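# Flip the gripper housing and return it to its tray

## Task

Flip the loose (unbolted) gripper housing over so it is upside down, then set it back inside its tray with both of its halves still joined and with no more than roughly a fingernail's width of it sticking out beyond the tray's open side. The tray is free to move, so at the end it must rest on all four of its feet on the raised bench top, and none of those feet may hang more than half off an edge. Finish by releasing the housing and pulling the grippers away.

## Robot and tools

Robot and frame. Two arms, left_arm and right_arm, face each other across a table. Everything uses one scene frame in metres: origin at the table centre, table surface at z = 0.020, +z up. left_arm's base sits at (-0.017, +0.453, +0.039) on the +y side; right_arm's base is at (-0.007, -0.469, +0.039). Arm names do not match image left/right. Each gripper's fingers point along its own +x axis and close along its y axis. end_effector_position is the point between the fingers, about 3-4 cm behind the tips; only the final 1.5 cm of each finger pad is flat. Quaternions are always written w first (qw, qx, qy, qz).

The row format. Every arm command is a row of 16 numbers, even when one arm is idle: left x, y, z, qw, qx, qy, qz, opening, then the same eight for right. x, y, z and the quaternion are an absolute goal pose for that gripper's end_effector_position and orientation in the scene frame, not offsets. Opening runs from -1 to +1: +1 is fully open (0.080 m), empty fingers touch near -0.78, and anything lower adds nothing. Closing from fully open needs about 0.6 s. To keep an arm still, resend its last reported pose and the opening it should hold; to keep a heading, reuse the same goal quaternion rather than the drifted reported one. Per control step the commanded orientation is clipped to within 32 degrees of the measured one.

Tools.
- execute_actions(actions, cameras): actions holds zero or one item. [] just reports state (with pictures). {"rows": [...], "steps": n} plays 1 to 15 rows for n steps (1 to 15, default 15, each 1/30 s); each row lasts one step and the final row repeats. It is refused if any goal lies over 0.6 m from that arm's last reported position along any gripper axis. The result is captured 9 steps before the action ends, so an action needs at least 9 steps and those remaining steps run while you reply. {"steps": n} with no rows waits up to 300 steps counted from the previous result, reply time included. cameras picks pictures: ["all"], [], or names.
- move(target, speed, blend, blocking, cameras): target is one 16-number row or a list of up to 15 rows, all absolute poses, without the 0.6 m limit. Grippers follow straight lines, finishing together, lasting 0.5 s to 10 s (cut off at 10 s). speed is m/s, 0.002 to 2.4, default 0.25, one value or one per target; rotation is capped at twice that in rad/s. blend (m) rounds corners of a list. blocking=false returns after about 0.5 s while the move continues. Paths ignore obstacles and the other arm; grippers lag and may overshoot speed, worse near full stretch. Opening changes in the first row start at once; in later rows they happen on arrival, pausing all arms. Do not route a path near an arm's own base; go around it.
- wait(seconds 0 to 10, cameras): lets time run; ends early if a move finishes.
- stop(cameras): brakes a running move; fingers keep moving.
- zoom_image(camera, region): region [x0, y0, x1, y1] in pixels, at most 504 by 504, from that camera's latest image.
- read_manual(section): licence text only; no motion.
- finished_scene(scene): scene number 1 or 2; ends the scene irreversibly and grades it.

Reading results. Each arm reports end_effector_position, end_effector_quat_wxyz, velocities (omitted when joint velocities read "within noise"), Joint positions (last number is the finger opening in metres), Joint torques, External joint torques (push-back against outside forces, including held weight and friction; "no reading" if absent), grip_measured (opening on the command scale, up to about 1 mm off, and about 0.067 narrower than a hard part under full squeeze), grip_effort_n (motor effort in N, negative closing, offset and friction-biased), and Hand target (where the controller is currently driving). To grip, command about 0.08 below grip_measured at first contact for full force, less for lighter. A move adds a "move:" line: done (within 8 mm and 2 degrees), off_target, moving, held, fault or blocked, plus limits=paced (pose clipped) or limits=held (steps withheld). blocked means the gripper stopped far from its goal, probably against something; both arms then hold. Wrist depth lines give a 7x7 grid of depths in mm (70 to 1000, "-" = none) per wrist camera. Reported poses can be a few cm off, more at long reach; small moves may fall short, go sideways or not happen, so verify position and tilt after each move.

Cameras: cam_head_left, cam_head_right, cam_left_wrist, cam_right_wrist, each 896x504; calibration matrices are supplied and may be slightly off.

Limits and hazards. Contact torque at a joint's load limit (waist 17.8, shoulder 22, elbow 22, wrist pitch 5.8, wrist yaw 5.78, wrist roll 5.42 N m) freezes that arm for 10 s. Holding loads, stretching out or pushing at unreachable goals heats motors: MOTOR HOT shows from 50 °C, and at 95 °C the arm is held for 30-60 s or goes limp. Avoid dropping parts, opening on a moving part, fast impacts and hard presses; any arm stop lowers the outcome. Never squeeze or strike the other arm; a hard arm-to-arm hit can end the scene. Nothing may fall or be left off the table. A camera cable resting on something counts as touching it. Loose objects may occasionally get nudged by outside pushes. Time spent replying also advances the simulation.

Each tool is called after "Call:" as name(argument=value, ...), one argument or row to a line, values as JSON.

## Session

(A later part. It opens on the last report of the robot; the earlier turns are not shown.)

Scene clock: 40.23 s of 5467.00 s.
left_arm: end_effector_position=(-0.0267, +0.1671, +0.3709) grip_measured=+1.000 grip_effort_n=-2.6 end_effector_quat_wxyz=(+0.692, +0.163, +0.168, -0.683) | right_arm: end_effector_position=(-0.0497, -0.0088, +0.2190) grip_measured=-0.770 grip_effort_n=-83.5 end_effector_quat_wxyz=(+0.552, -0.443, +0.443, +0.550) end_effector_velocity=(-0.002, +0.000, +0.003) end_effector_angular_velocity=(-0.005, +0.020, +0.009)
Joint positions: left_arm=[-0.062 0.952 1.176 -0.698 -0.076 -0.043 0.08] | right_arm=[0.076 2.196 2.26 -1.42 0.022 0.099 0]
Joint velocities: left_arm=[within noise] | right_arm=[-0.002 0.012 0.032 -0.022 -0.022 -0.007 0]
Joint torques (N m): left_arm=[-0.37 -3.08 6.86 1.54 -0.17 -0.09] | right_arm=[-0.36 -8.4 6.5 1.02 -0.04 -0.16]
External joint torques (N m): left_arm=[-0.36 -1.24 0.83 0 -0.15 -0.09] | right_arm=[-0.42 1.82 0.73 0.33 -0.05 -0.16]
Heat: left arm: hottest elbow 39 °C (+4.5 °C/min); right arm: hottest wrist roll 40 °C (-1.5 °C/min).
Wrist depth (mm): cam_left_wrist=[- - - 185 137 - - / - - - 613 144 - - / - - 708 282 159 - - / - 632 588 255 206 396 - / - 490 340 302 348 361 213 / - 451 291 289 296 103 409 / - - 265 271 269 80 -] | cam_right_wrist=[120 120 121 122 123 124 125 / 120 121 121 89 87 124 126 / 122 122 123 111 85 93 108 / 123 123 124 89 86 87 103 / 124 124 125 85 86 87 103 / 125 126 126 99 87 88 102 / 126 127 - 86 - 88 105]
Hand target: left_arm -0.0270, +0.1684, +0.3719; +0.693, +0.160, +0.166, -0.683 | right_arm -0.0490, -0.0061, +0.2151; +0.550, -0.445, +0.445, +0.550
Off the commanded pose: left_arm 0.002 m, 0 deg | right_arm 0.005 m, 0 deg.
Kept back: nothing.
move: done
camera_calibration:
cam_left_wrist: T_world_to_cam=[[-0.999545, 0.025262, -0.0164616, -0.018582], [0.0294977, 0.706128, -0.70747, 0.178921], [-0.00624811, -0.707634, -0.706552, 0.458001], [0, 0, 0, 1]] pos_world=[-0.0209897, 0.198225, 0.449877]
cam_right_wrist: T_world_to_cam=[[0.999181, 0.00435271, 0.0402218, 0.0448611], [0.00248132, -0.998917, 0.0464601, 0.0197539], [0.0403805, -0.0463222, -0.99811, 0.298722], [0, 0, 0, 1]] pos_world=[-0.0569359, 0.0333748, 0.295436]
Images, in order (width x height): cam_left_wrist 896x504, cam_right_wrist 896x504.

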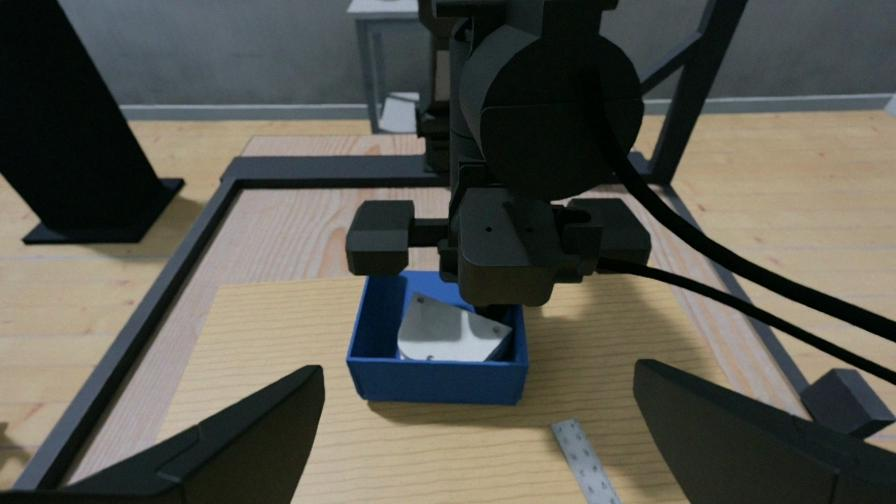

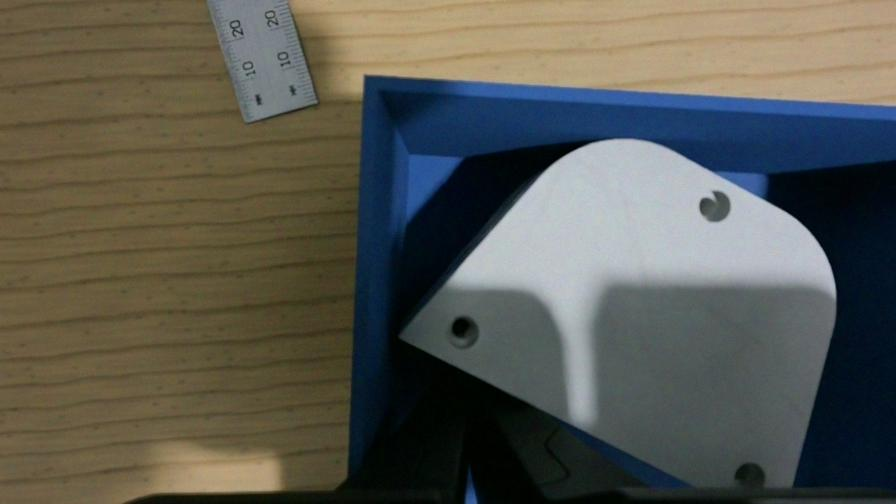

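Call:
move(
  target=[
    [-0.035, 0.16, 0.26, 0.683,0.183,0.183,-0.683, -0.8, -0.049, -0.012, 0.217, 0.5495,-0.445,0.445,0.5495, -0.8],
    [-0.035, 0.118, 0.207, 0.683,0.183,0.183,-0.683, -0.8, -0.049, -0.012, 0.217, 0.5495,-0.445,0.445,0.5495, -0.8],
  ],
  speed=0.15,
)

Scene clock: 43.10 s of 5467.00 s.
left_arm: end_effector_position=(-0.0358, +0.1185, +0.2090) grip_measured=-0.758 grip_effort_n=-83.5 end_effector_quat_wxyz=(+0.683, +0.181, +0.183, -0.683) | right_arm: end_effector_position=(-0.0495, -0.0094, +0.2167) grip_measured=-0.770 grip_effort_n=-83.5 end_effector_quat_wxyz=(+0.551, -0.443, +0.444, +0.550)
Joint positions: left_arm=[-0.078 1.106 0.622 -0.038 -0.076 -0.048 0.001] | right_arm=[0.076 2.191 2.242 -1.409 0.022 0.099 0]
Joint velocities: within noise
Joint torques (N m): left_arm=[0.25 -2.77 7.56 1.55 0.08 0.18] | right_arm=[-0.2 -10.71 4.27 0.95 -0.03 -0.12]
External joint torques (N m): left_arm=[0.25 0.45 1.12 0.03 0.1 0.17] | right_arm=[-0.21 -0.3 -1.64 0.23 -0.04 -0.12]
Heat: left arm: hottest elbow 40 °C (+5.6 °C/min); right arm: hottest shoulder 40 °C (+7.0 °C/min).
Wrist depth (mm): cam_left_wrist=[- - 600 137 528 594 - / - 511 180 161 228 249 - / 205 130 123 121 195 201 208 / 172 167 142 140 160 170 169 / 149 148 148 147 147 146 146 / 131 130 130 104 129 129 129 / 119 119 - - - 116 118] | cam_right_wrist=[118 119 120 121 122 123 124 / 119 120 120 84 87 85 124 / 120 121 122 110 84 93 107 / 121 122 122 92 84 86 103 / 122 123 124 84 85 86 102 / 124 125 125 98 86 87 101 / 124 126 - 86 - 88 105]
Hand target: left_arm -0.0350, +0.1180, +0.2070; +0.683, +0.183, +0.183, -0.683 | right_arm -0.0490, -0.0120, +0.2170; +0.549, -0.445, +0.445, +0.550
Off the commanded pose: left_arm 0.002 m, 0 deg | right_arm 0.003 m, 0 deg.
Kept back: nothing.
move: done
camera_calibration:
cam_left_wrist: T_world_to_cam=[[-0.999093, 0.0402501, -0.0139234, -0.0314243], [0.0391305, 0.73843, -0.673194, 0.0883657], [-0.0168146, -0.673128, -0.739335, 0.311577], [0, 0, 0, 1]] pos_world=[-0.0296145, 0.145744, 0.289409]
cam_right_wrist: T_world_to_cam=[[0.999186, 0.00414172, 0.0401246, 0.0447958], [0.00218249, -0.998809, 0.0487499, 0.018672], [0.0402787, -0.0486227, -0.998005, 0.296336], [0, 0, 0, 1]] pos_world=[-0.0567361, 0.0328729, 0.293037]

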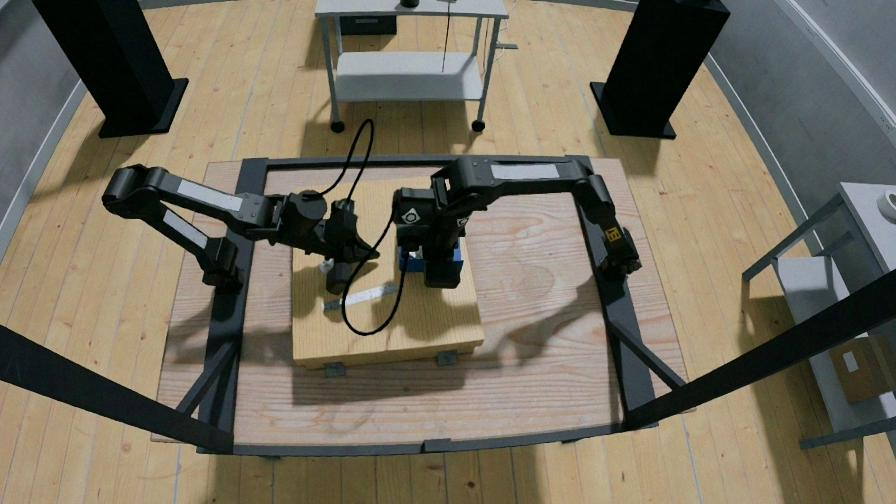

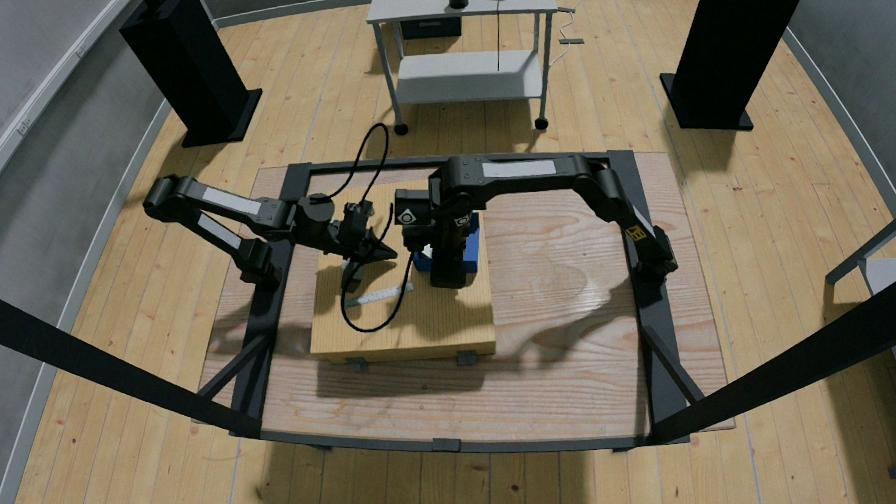

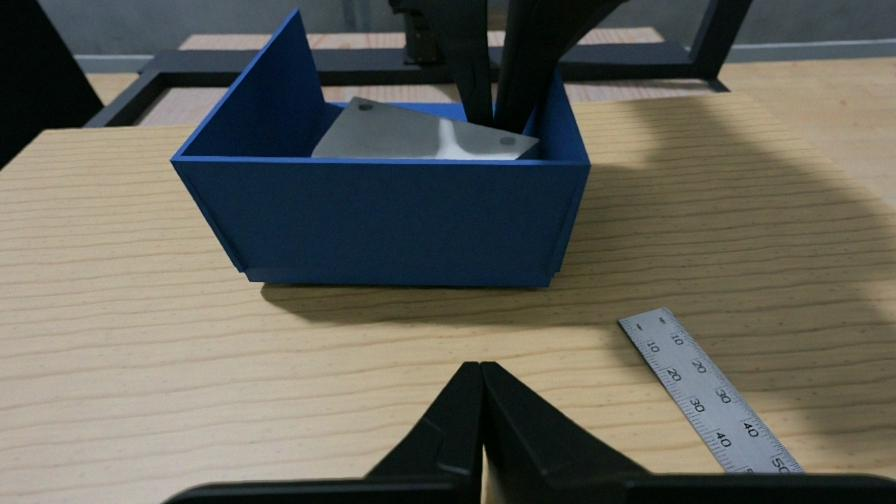

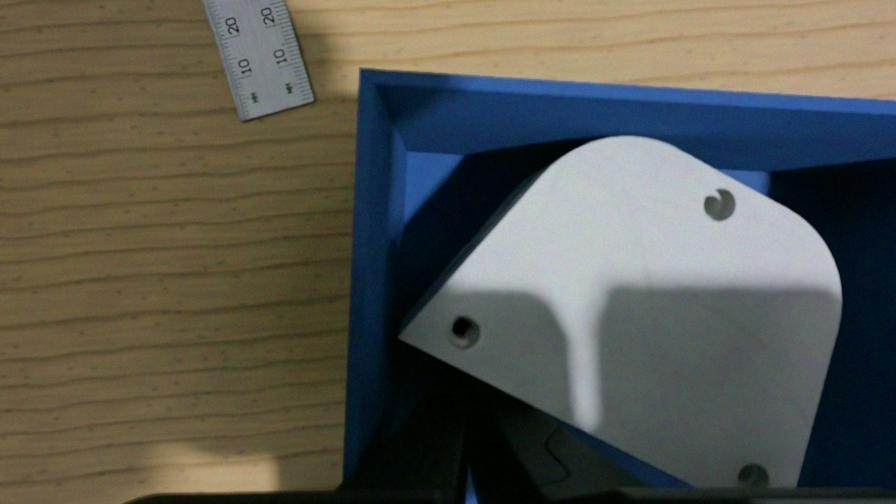

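Call:
move(
  target=[-0.035, 0.088, 0.207, 0.683,0.183,0.183,-0.683, -0.8, -0.049, -0.012, 0.216, 0.5495,-0.445,0.445,0.5495, -0.8],
  speed=0.06,
)

Scene clock: 44.50 s of 5467.00 s.
left_arm: end_effector_position=(-0.0355, +0.0922, +0.2012) grip_measured=-0.758 grip_effort_n=-83.5 end_effector_quat_wxyz=(+0.682, +0.187, +0.189, -0.681) | right_arm: end_effector_position=(-0.0495, -0.0094, +0.2165) grip_measured=-0.770 grip_effort_n=-83.5 end_effector_quat_wxyz=(+0.552, -0.443, +0.444, +0.550)
Joint positions: left_arm=[-0.067 1.244 0.684 0.02 -0.067 -0.043 0.001] | right_arm=[0.076 2.188 2.236 -1.404 0.022 0.099 0]
Joint velocities: within noise
Joint torques (N m): left_arm=[0.28 -3.6 9.76 1.52 0.01 0.15] | right_arm=[-0.16 -10.55 4.23 0.98 -0.02 -0.12]
External joint torques (N m): left_arm=[0.28 0.43 3.44 0.01 0.03 0.15] | right_arm=[-0.18 -0.15 -1.68 0.27 -0.03 -0.12]
Heat: left arm: hottest elbow 40 °C (+5.4 °C/min); right arm: hottest shoulder 40 °C (+6.7 °C/min).
Wrist depth (mm): cam_left_wrist=[- - 549 114 121 543 - / - 127 176 136 136 223 - / 194 111 122 125 107 183 182 / 153 108 102 97 104 156 155 / 137 133 128 126 131 135 134 / 123 120 120 117 119 119 119 / 110 110 112 - - 109 109] | cam_right_wrist=[118 119 120 121 122 123 124 / 119 120 120 84 87 82 82 / 120 121 122 110 84 93 107 / 122 122 123 92 84 86 103 / 123 123 124 84 85 86 102 / 124 125 125 98 86 87 101 / 124 125 - 86 - 88 104]
Hand target: left_arm -0.0349, +0.0882, +0.2070; +0.683, +0.183, +0.183, -0.683 | right_arm -0.0490, -0.0120, +0.2160; +0.549, -0.445, +0.445, +0.550
Off the commanded pose: left_arm 0.007 m, 1 deg | right_arm 0.003 m, 0 deg.
Kept back: nothing.
move: done
camera_calibration:
cam_left_wrist: T_world_to_cam=[[-0.999092, 0.039993, -0.014683, -0.030059], [0.0397339, 0.750372, -0.65982, 0.0987413], [-0.0153705, -0.659804, -0.75128, 0.289336], [0, 0, 0, 1]] pos_world=[-0.0295079, 0.118015, 0.282083]
cam_right_wrist: T_world_to_cam=[[0.999194, 0.00405731, 0.039932, 0.0448601], [0.00218388, -0.9989, 0.046848, 0.0191386], [0.0400781, -0.046723, -0.998104, 0.296185], [0, 0, 0, 1]] pos_world=[-0.0567363, 0.0327742, 0.292936]

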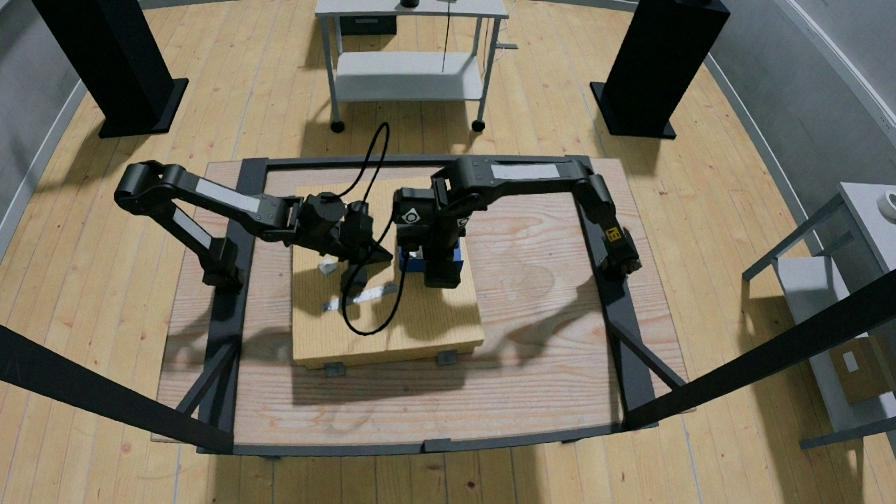

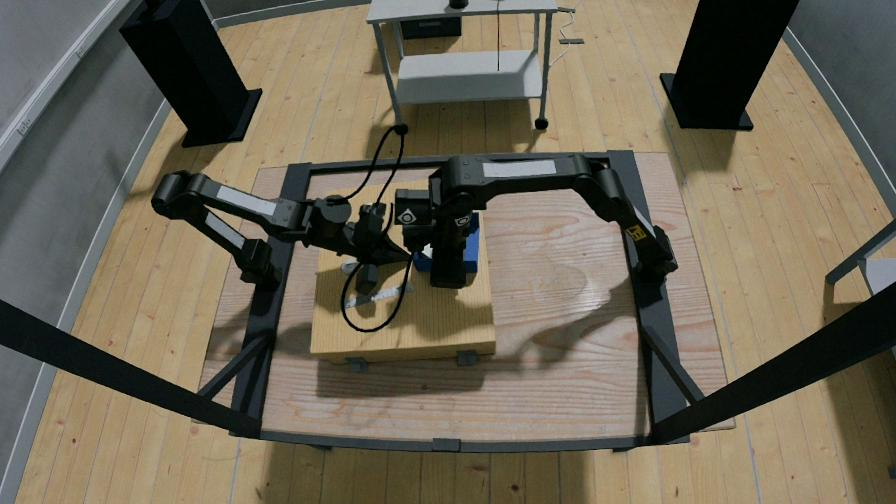

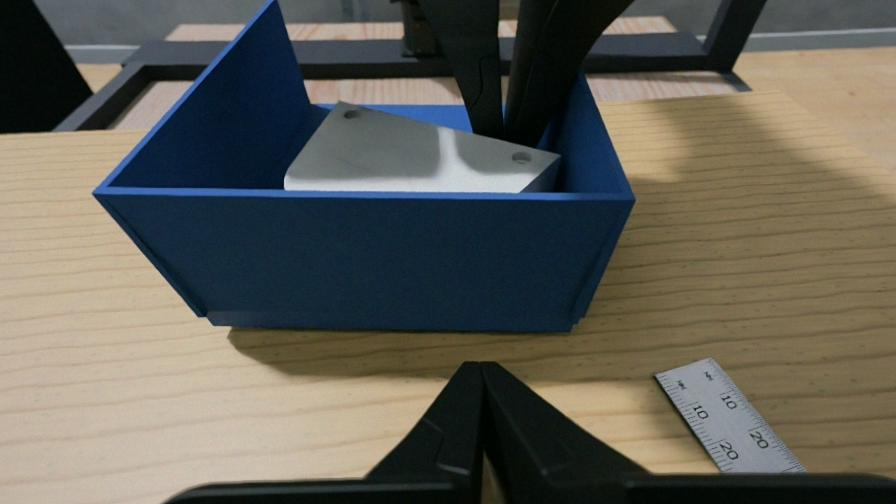

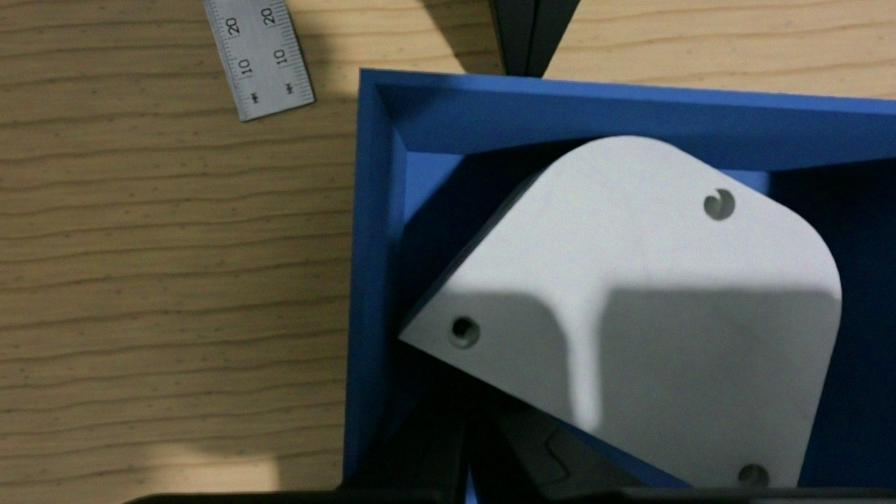

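Call:
move(
  target=[-0.035, 0.086, 0.210, 0.683,0.183,0.183,-0.683, -0.8, -0.051, 0.006, 0.215, 0.5495,-0.445,0.445,0.5495, -0.8],
  speed=0.05,
  cameras=["cam_right_wrist","cam_left_wrist"],
)

Scene clock: 45.73 s of 5467.00 s.
left_arm: end_effector_position=(-0.0356, +0.0895, +0.2050) grip_measured=-0.758 grip_effort_n=-83.5 end_effector_quat_wxyz=(+0.682, +0.186, +0.188, -0.682) | right_arm: end_effector_position=(-0.0507, +0.0025, +0.2191) grip_measured=-0.770 grip_effort_n=-83.5 end_effector_quat_wxyz=(+0.555, -0.438, +0.440, +0.554)
Joint positions: left_arm=[-0.066 1.249 0.7 0.014 -0.066 -0.043 0.001] | right_arm=[0.076 2.245 2.339 -1.435 0.022 0.099 0]
Joint velocities: within noise
Joint torques (N m): left_arm=[0.28 -3.59 9.98 1.25 0.02 0.18] | right_arm=[-0.09 -8.51 6.51 1.28 -0.02 -0.12]
External joint torques (N m): left_arm=[0.26 0.52 3.53 -0.3 0.04 0.18] | right_arm=[-0.1 1.98 0.78 0.56 -0.04 -0.12]
Heat: left arm: hottest elbow 40 °C (+5.2 °C/min); right arm: hottest shoulder 41 °C (+7.9 °C/min).
Wrist depth (mm): cam_left_wrist=[- - 543 94 95 540 - / - 147 189 120 138 233 - / 201 113 132 126 131 191 190 / 154 93 93 91 94 161 161 / 142 124 116 110 118 140 140 / 125 125 124 104 123 123 120 / 114 114 116 - - 113 113] | cam_right_wrist=[121 121 123 123 89 126 127 / 122 122 123 124 126 127 128 / 122 123 124 90 91 86 97 / 123 124 125 98 86 87 114 / 124 125 126 88 86 88 105 / 125 126 126 91 87 88 89 / 126 127 - 86 87 88 89]
Hand target: left_arm -0.0349, +0.0861, +0.2100; +0.683, +0.183, +0.183, -0.683 | right_arm -0.0510, +0.0055, +0.2146; +0.553, -0.440, +0.440, +0.554
Off the commanded pose: left_arm 0.006 m, 1 deg | right_arm 0.005 m, 1 deg.
joint sent to its limit (right arm) — joint 3 (elbow), upper limit, where the elbow is as straight as it goes.
Kept back: nothing.
move: done
camera_calibration:
cam_left_wrist: T_world_to_cam=[[-0.999096, 0.0400005, -0.0143697, -0.0300045], [0.0394615, 0.747377, -0.663227, 0.104239], [-0.0157898, -0.663195, -0.74828, 0.290114], [0, 0, 0, 1]] pos_world=[-0.02951, 0.115697, 0.28579]
cam_right_wrist: T_world_to_cam=[[0.999257, 0.00339593, 0.0383926, 0.046278], [0.00219271, -0.999506, 0.0313386, 0.0342097], [0.03848, -0.0312311, -0.998771, 0.299342], [0, 0, 0, 1]] pos_world=[-0.0578374, 0.0433845, 0.296126]
Images, in order (width x height): cam_left_wrist 896x504, cam_right_wrist 896x504.

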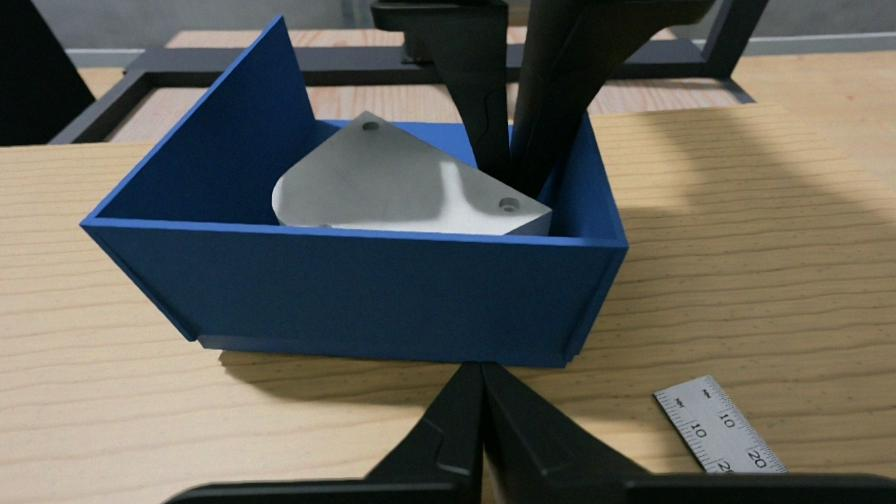

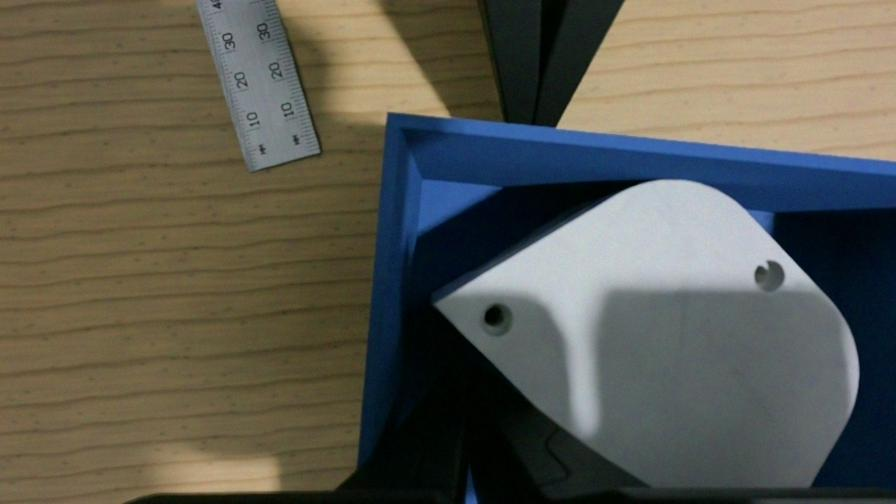

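Call:
move(
  target=[-0.035, 0.086, 0.210, 0.683,0.183,0.183,-0.683, -0.8, -0.054, 0.013, 0.215, 0.586,-0.395,0.395,0.586, -0.8],
  speed=0.05,
  cameras=["cam_right_wrist","cam_left_wrist"],
)

Scene clock: 47.90 s of 5467.00 s.
left_arm: end_effector_position=(-0.0356, +0.0895, +0.2050) grip_measured=-0.758 grip_effort_n=-83.5 end_effector_quat_wxyz=(+0.682, +0.186, +0.188, -0.682) | right_arm: end_effector_position=(-0.0513, +0.0148, +0.2162) grip_measured=-0.770 grip_effort_n=-83.5 end_effector_quat_wxyz=(+0.588, -0.394, +0.395, +0.586) end_effector_velocity=(-0.002, -0.002, +0.001) end_effector_angular_velocity=(+0.002, -0.001, +0.026)
Joint positions: left_arm=[-0.066 1.249 0.7 0.014 -0.066 -0.042 0.001] | right_arm=[0.081 2.112 2.07 -1.143 0.042 0.099 0]
Joint velocities: left_arm=[within noise] | right_arm=[0.002 -0.012 -0.017 0.007 -0.007 -0.022 0]
Joint torques (N m): left_arm=[0.37 -3.58 10 1.25 0.04 0.18] | right_arm=[0.5 -10.25 4.55 1.63 0.03 0.07]
External joint torques (N m): left_arm=[0.38 0.45 3.69 -0.25 0.06 0.17] | right_arm=[0.42 -0.21 -1.59 0.67 0.01 0.07]
Heat: left arm: hottest elbow 41 °C (+6.3 °C/min); right arm: hottest shoulder 42 °C (+8.8 °C/min).
Wrist depth (mm): cam_left_wrist=[- 576 164 90 91 516 - / - 123 181 - 120 232 - / 201 110 129 120 118 190 189 / 159 92 89 91 96 161 160 / 142 134 117 108 110 139 139 / 125 125 124 104 123 123 120 / 114 114 116 - - 112 113] | cam_right_wrist=[134 134 136 90 89 140 142 / 132 132 133 134 136 138 139 / 129 130 131 133 134 136 137 / 127 129 128 98 101 85 93 / 125 126 127 115 88 88 109 / 123 124 124 96 86 87 87 / 122 122 - 86 85 85 86]
Hand target: left_arm -0.0349, +0.0861, +0.2100; +0.683, +0.183, +0.183, -0.683 | right_arm -0.0540, +0.0130, +0.2151; +0.586, -0.395, +0.395, +0.586
Off the commanded pose: left_arm 0.006 m, 1 deg | right_arm 0.003 m, 0 deg.
Kept back: nothing.
move: done
camera_calibration:
cam_left_wrist: T_world_to_cam=[[-0.999083, 0.0402095, -0.0147247, -0.0299257], [0.0398535, 0.747367, -0.663215, 0.104247], [-0.0156628, -0.663193, -0.748284, 0.290119], [0, 0, 0, 1]] pos_world=[-0.0295088, 0.115697, 0.285789]
cam_right_wrist: T_world_to_cam=[[0.999131, -0.00392294, 0.0415053, 0.0463545], [0.00126989, -0.992237, -0.124352, 0.0801836], [0.041671, 0.124297, -0.99137, 0.293241], [0, 0, 0, 1]] pos_world=[-0.0586356, 0.0432941, 0.298757]
Images, in order (width x height): cam_left_wrist 896x504, cam_right_wrist 896x504.

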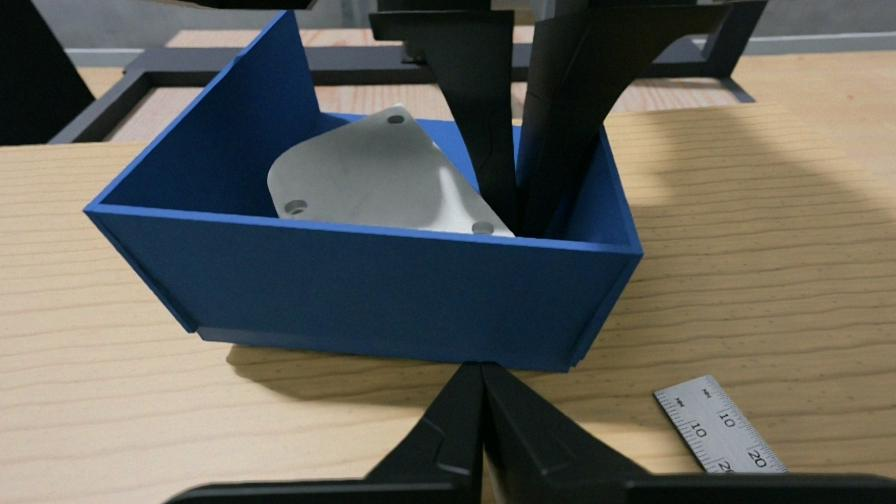

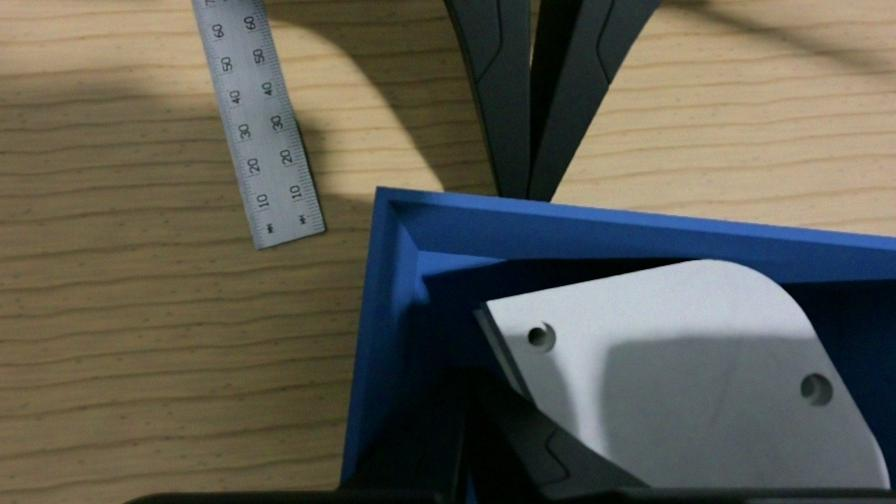

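Call:
move(
  target=[
    [-0.0356, 0.092, 0.2050, 0.683,0.183,0.183,-0.683, -0.8, -0.052, 0.005, 0.222, 0.586,-0.395,0.395,0.586, -0.8],
    [-0.0356, 0.092, 0.2050, 0.683,0.183,0.183,-0.683, -0.8, -0.045, -0.05, 0.30, 0.586,-0.395,0.395,0.586, -0.8],
    [-0.0356, 0.092, 0.2050, 0.683,0.183,0.183,-0.683, -0.8, -0.02, -0.06, 0.32, 0.586,-0.395,0.395,0.586, 1],
  ],
  speed=0.15,
  cameras=["cam_right_wrist","cam_left_wrist"],
)

Call:
zoom_image(
  camera="cam_right_wrist",
  region=[290, 80, 640, 480],
)

Scene clock: 52.23 s of 5467.00 s.
left_arm: end_effector_position=(-0.0355, +0.0907, +0.2019) grip_measured=-0.758 grip_effort_n=-83.5 end_effector_quat_wxyz=(+0.682, +0.186, +0.188, -0.682) | right_arm: end_effector_position=(-0.0199, -0.0591, +0.3142) grip_measured=+1.000 grip_effort_n=15.1 end_effector_quat_wxyz=(+0.585, -0.399, +0.400, +0.582)
Joint positions: left_arm=[-0.066 1.249 0.688 0.024 -0.066 -0.042 0.001] | right_arm=[0.014 1.935 2.229 -1.497 0.016 0.038 0.08]
Joint velocities: within noise
Joint torques (N m): left_arm=[-0.19 -5.98 7.26 1.52 -0.11 0.12] | right_arm=[-0.06 -8.73 6.2 1.26 -0.04 -0.16]
External joint torques (N m): left_arm=[-0.18 -1.9 0.88 -0.01 -0.08 0.12] | right_arm=[-0.08 -0.51 0.71 0.33 -0.04 -0.16]
Heat: left arm: hottest elbow 41 °C (+5.7 °C/min); right arm: hottest shoulder 43 °C (+9.2 °C/min).
Wrist depth (mm): cam_left_wrist=[- - 648 567 550 548 - / - 133 167 495 193 226 - / 196 111 127 127 151 185 184 / 154 101 92 89 91 156 156 / 138 130 120 112 113 136 136 / 122 121 121 118 120 120 120 / 111 111 113 - - 109 110] | cam_right_wrist=[235 237 239 242 245 246 390 / 231 234 234 196 207 243 246 / 228 230 221 194 197 239 243 / 225 227 217 216 213 236 237 / 223 224 214 215 215 232 234 / 220 97 222 224 215 228 371 / - 75 354 357 359 92 -]
Hand target: left_arm -0.0355, +0.0920, +0.2050; +0.683, +0.183, +0.183, -0.683 | right_arm -0.0200, -0.0600, +0.3199; +0.586, -0.395, +0.395, +0.586
Off the commanded pose: left_arm 0.003 m, 1 deg | right_arm 0.006 m, 1 deg.
Kept back: nothing.
move: done
camera_calibration:
cam_left_wrist: T_world_to_cam=[[-0.999081, 0.0402378, -0.0147897, -0.0299003], [0.0399476, 0.748631, -0.661782, 0.100808], [-0.0155566, -0.661764, -0.74955, 0.288727], [0, 0, 0, 1]] pos_world=[-0.0294083, 0.116805, 0.282686]
cam_right_wrist: T_world_to_cam=[[0.999144, -0.00389242, 0.0411858, 0.0107836], [0.000472976, -0.994424, -0.105456, 0.0129319], [0.0413666, 0.105385, -0.993571, 0.397802], [0, 0, 0, 1]] pos_world=[-0.0272362, -0.0290207, 0.396165]
Images, in order (width x height): cam_left_wrist 896x504, cam_right_wrist 896x504.

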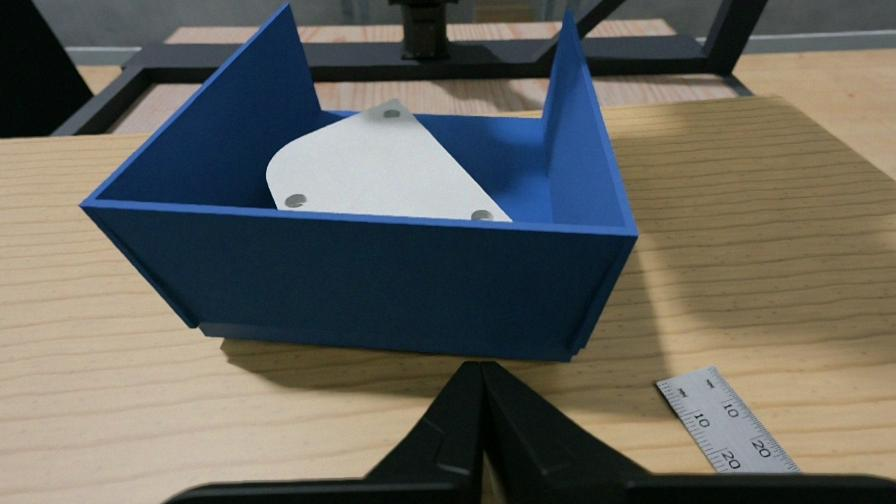

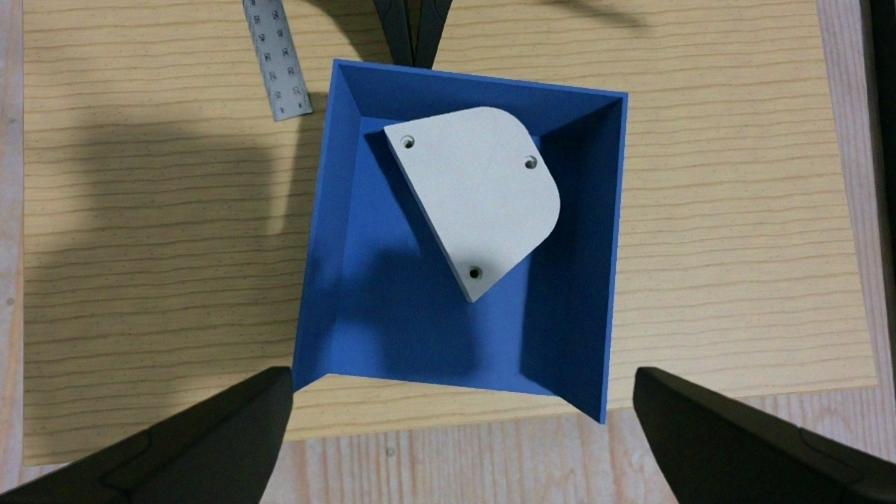

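Scaled by 1.260 from the camera's 896x504 image, which has a finer 1280x720 frame.

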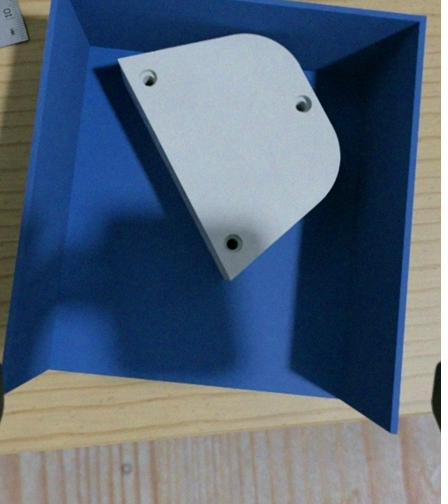

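Call:
move(
  target=[-0.0355, 0.074, 0.209, 0.683,0.183,0.183,-0.683, -0.8, -0.02, -0.06, 0.32, 0.586,-0.395,0.395,0.586, 1],
  speed=0.05,
  cameras=["cam_right_wrist","cam_left_wrist"],
)

Scene clock: 55.07 s of 5467.00 s.
left_arm: end_effector_position=(-0.0362, +0.0785, +0.2027) grip_measured=-0.758 grip_effort_n=-83.5 end_effector_quat_wxyz=(+0.681, +0.188, +0.190, -0.681) | right_arm: end_effector_position=(-0.0199, -0.0591, +0.3142) grip_measured=+1.000 grip_effort_n=14.7 end_effector_quat_wxyz=(+0.585, -0.399, +0.400, +0.582)
Joint positions: left_arm=[-0.065 1.302 0.731 0.03 -0.065 -0.042 0.001] | right_arm=[0.014 1.935 2.229 -1.497 0.016 0.038 0.08]
Joint velocities: within noise
Joint torques (N m): left_arm=[0.16 -3.88 10.07 1.58 0.04 0.18] | right_arm=[-0.1 -8.74 6.22 1.26 -0.04 -0.15]
External joint torques (N m): left_arm=[0.21 0.52 3.79 0.07 0.05 0.17] | right_arm=[-0.1 -0.6 0.75 0.32 -0.05 -0.16]
Heat: left arm: hottest elbow 41 °C (+5.4 °C/min); right arm: hottest shoulder 44 °C (+9.8 °C/min).
Wrist depth (mm): cam_left_wrist=[- - 635 554 545 543 - / - 134 185 493 185 486 - / 188 111 123 132 144 185 184 / - 87 87 85 82 156 156 / 138 103 100 96 100 136 135 / 122 122 118 104 118 120 120 / 111 111 113 - - 110 110] | cam_right_wrist=[235 237 239 241 245 246 389 / 232 234 234 196 214 243 389 / 228 231 220 194 199 239 242 / 225 226 217 192 197 235 238 / 221 223 214 215 215 232 234 / 219 97 212 222 213 229 370 / - 75 353 357 357 93 -]
Hand target: left_arm -0.0355, +0.0742, +0.2090; +0.683, +0.183, +0.183, -0.683 | right_arm -0.0200, -0.0600, +0.3199; +0.586, -0.395, +0.395, +0.586
Off the commanded pose: left_arm 0.008 m, 1 deg | right_arm 0.006 m, 1 deg.
Kept back: nothing.
move: done
camera_calibration:
cam_left_wrist: T_world_to_cam=[[-0.999066, 0.0407225, -0.014481, -0.0303174], [0.0401732, 0.751368, -0.658659, 0.109753], [-0.0159417, -0.658625, -0.752302, 0.281576], [0, 0, 0, 1]] pos_world=[-0.0302094, 0.104222, 0.283681]
cam_right_wrist: T_world_to_cam=[[0.999144, -0.00389242, 0.0411858, 0.0107836], [0.000472976, -0.994424, -0.105456, 0.0129319], [0.0413666, 0.105385, -0.993571, 0.397802], [0, 0, 0, 1]] pos_world=[-0.0272362, -0.0290207, 0.396165]
Images, in order (width x height): cam_left_wrist 896x504, cam_right_wrist 896x504.

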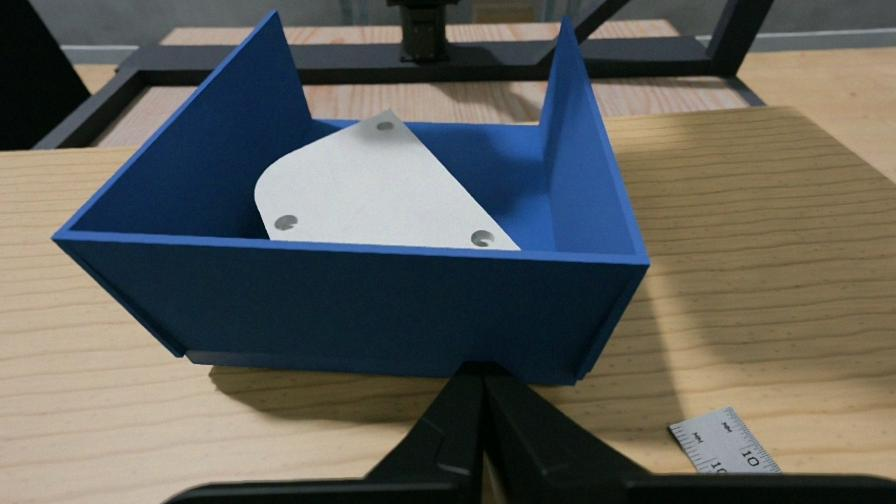

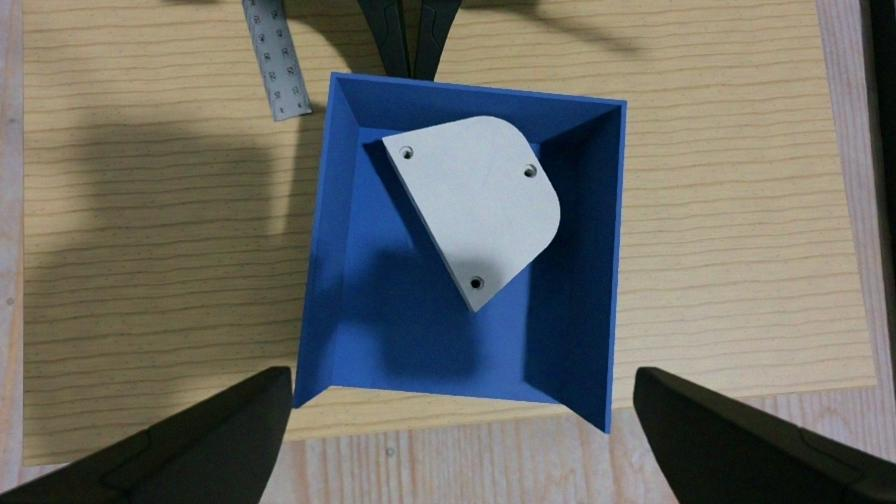

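Call:
move(
  target=[-0.0365, 0.061, 0.212, 0.683,0.183,0.183,-0.683, -0.8, -0.02, -0.06, 0.32, 0.586,-0.395,0.395,0.586, 1],
  speed=0.05,
  cameras=["cam_right_wrist","cam_left_wrist"],
)

Scene clock: 56.13 s of 5467.00 s.
left_arm: end_effector_position=(-0.0372, +0.0655, +0.2059) grip_measured=-0.758 grip_effort_n=-83.5 end_effector_quat_wxyz=(+0.681, +0.188, +0.189, -0.682) | right_arm: end_effector_position=(-0.0199, -0.0591, +0.3142) grip_measured=+1.000 grip_effort_n=15.1 end_effector_quat_wxyz=(+0.585, -0.399, +0.400, +0.582)
Joint positions: left_arm=[-0.065 1.353 0.781 0.031 -0.065 -0.041 0.001] | right_arm=[0.014 1.935 2.229 -1.497 0.016 0.038 0.08]
Joint velocities: within noise
Joint torques (N m): left_arm=[0.36 -4.18 10.03 1.56 0.03 0.15] | right_arm=[-0.09 -8.71 6.19 1.25 -0.04 -0.16]
External joint torques (N m): left_arm=[0.36 0.59 3.7 0.04 0.05 0.15] | right_arm=[-0.05 -0.38 0.64 0.33 -0.05 -0.16]
Heat: left arm: hottest elbow 41 °C (+5.3 °C/min); right arm: hottest shoulder 45 °C (+10.7 °C/min).
Wrist depth (mm): cam_left_wrist=[- - 646 531 553 547 - / - 140 484 503 212 491 - / 397 113 132 164 158 188 188 / - 106 111 110 92 160 160 / 134 97 97 96 101 139 139 / 125 121 120 104 120 123 120 / 114 114 115 - - 112 113] | cam_right_wrist=[235 237 238 241 244 246 389 / 232 234 235 200 240 243 388 / 228 230 221 194 205 239 242 / 225 227 218 192 196 235 238 / 223 223 213 215 215 233 235 / 219 97 201 212 213 230 370 / - 75 354 357 359 92 -]
Hand target: left_arm -0.0365, +0.0612, +0.2120; +0.683, +0.183, +0.183, -0.683 | right_arm -0.0200, -0.0600, +0.3199; +0.586, -0.395, +0.395, +0.586
Off the commanded pose: left_arm 0.008 m, 1 deg | right_arm 0.006 m, 1 deg.
Kept back: nothing.
move: done
camera_calibration:
cam_left_wrist: T_world_to_cam=[[-0.999056, 0.04086, -0.0147764, -0.0306713], [0.0404669, 0.751175, -0.658862, 0.121679], [-0.0158214, -0.658837, -0.752119, 0.275441], [0, 0, 0, 1]] pos_world=[-0.0312084, 0.0913216, 0.286881]
cam_right_wrist: T_world_to_cam=[[0.999144, -0.00389242, 0.0411858, 0.0107836], [0.000472976, -0.994424, -0.105456, 0.0129319], [0.0413666, 0.105385, -0.993571, 0.397802], [0, 0, 0, 1]] pos_world=[-0.0272362, -0.0290207, 0.396165]
Images, in order (width x height): cam_left_wrist 896x504, cam_right_wrist 896x504.

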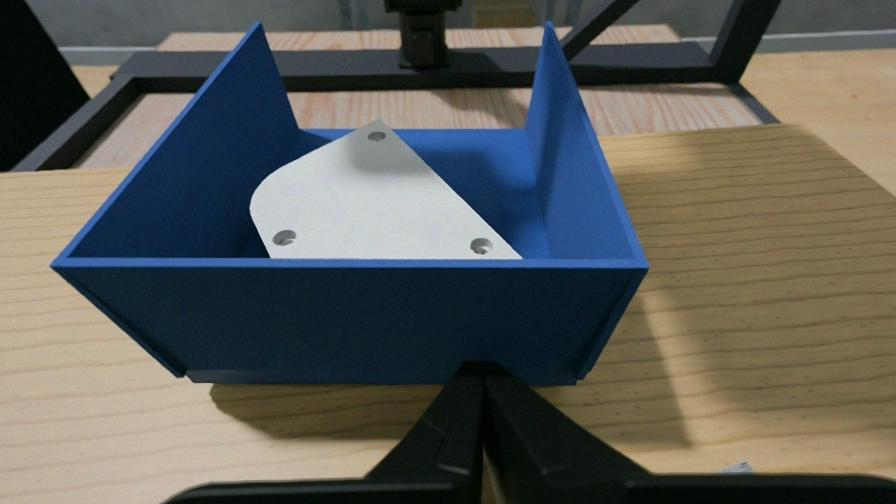

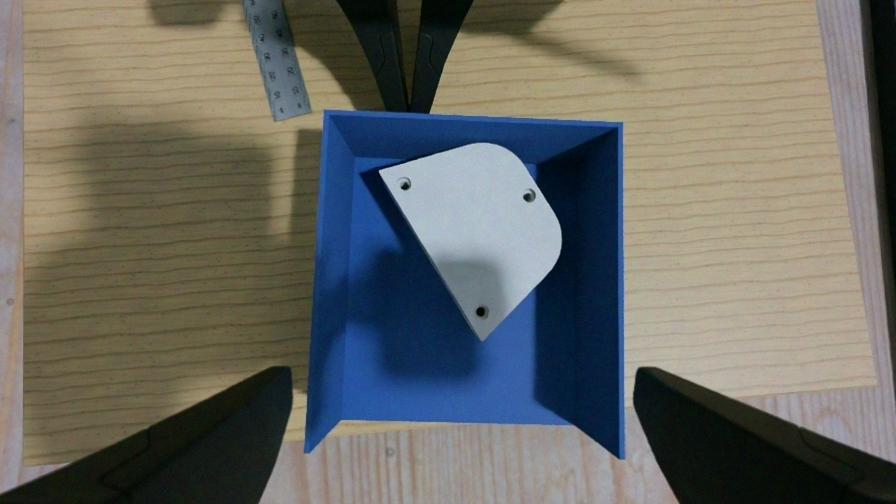

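Call:
move(
  target=[
    [-0.0365, 0.12, 0.235, 0.683,0.183,0.183,-0.683, -0.8, 0.020, -0.05, 0.29, 0.5495,-0.445,0.445,0.5495, -0.8],
    [-0.0270, 0.168, 0.35, 0.683,0.183,0.183,-0.683, -0.8, 0.024, -0.044, 0.218, 0.5495,-0.445,0.445,0.5495, -0.8],
  ],
  speed=0.15,
  cameras=["cam_right_wrist","cam_left_wrist"],
)

Scene clock: 60.37 s of 5467.00 s.
left_arm: end_effector_position=(-0.0277, +0.1675, +0.3429) grip_measured=-0.758 grip_effort_n=-83.5 end_effector_quat_wxyz=(+0.681, +0.188, +0.190, -0.681) | right_arm: end_effector_position=(+0.0227, -0.0421, +0.2161) grip_measured=-0.770 grip_effort_n=-83.5 end_effector_quat_wxyz=(+0.549, -0.446, +0.447, +0.548)
Joint positions: left_arm=[-0.055 0.951 1.109 -0.7 -0.056 -0.036 0.001] | right_arm=[-0.098 2.026 1.985 -1.326 -0.015 -0.073 0]
Joint velocities: within noise
Joint torques (N m): left_arm=[0.26 -2.57 9.74 1.26 0.03 0.18] | right_arm=[-0.44 -9.95 4.69 1.21 -0.04 -0.18]
External joint torques (N m): left_arm=[0.28 -0.56 3.49 -0.27 0.05 0.18] | right_arm=[-0.47 -0.49 -1.33 0.5 -0.02 -0.18]
Heat: left arm: hottest elbow 42 °C (+6.1 °C/min); right arm: hottest shoulder 45 °C (+10.1 °C/min).
Wrist depth (mm): cam_left_wrist=[- - 151 585 - - - / - - 219 278 757 - - / - 613 209 212 631 - - / - 523 341 313 333 534 - / - 314 299 274 304 179 - / 413 271 271 104 268 268 400 / 370 249 - - - 245 368] | cam_right_wrist=[100 86 82 91 81 123 124 / - 82 82 109 99 125 125 / - 82 83 84 99 126 127 / 109 84 84 85 99 127 128 / 110 111 85 86 88 128 129 / 111 112 86 91 88 130 131 / 112 113 - 86 - 131 132]
Hand target: left_arm -0.0270, +0.1681, +0.3500; +0.683, +0.183, +0.183, -0.683 | right_arm +0.0239, -0.0440, +0.2180; +0.549, -0.445, +0.445, +0.550
Off the commanded pose: left_arm 0.007 m, 1 deg | right_arm 0.003 m, 0 deg.
Kept back: nothing.
move: done
camera_calibration:
cam_left_wrist: T_world_to_cam=[[-0.999081, 0.0403088, -0.0145929, -0.0231914], [0.0399468, 0.751852, -0.658121, 0.134551], [-0.0155564, -0.658099, -0.752771, 0.445909], [0, 0, 0, 1]] pos_world=[-0.0216083, 0.193224, 0.42388]
cam_right_wrist: T_world_to_cam=[[0.999202, 0.00578698, 0.0395189, -0.026998], [0.00348404, -0.998305, 0.0580965, -0.0161538], [0.0397881, -0.0579125, -0.997528, 0.290754], [0, 0, 0, 1]] pos_world=[0.0154642, 0.000868074, 0.292041]
Images, in order (width x height): cam_left_wrist 896x504, cam_right_wrist 896x504.

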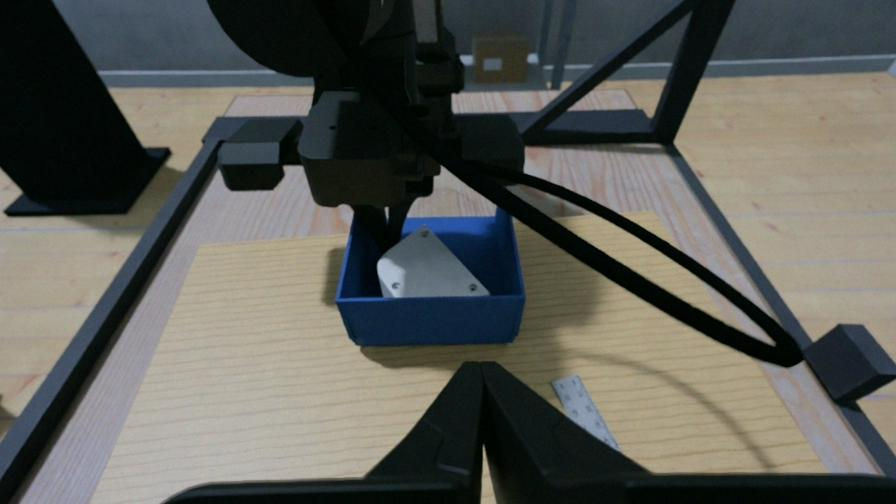

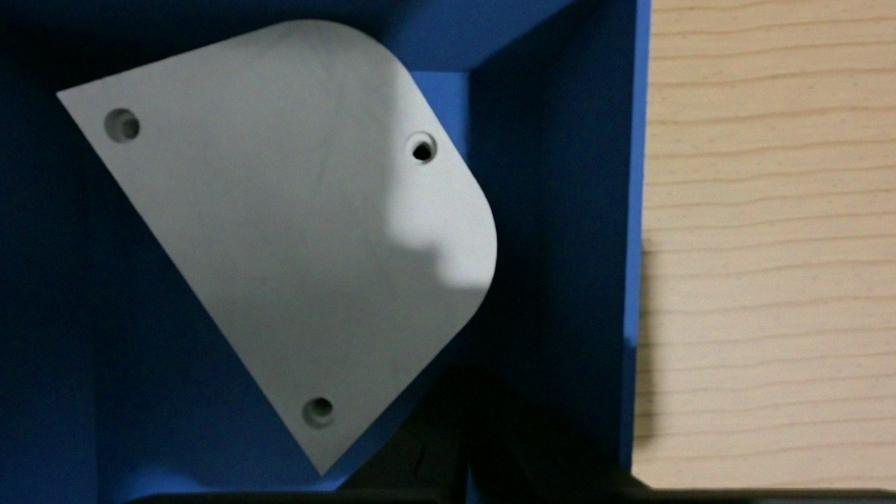

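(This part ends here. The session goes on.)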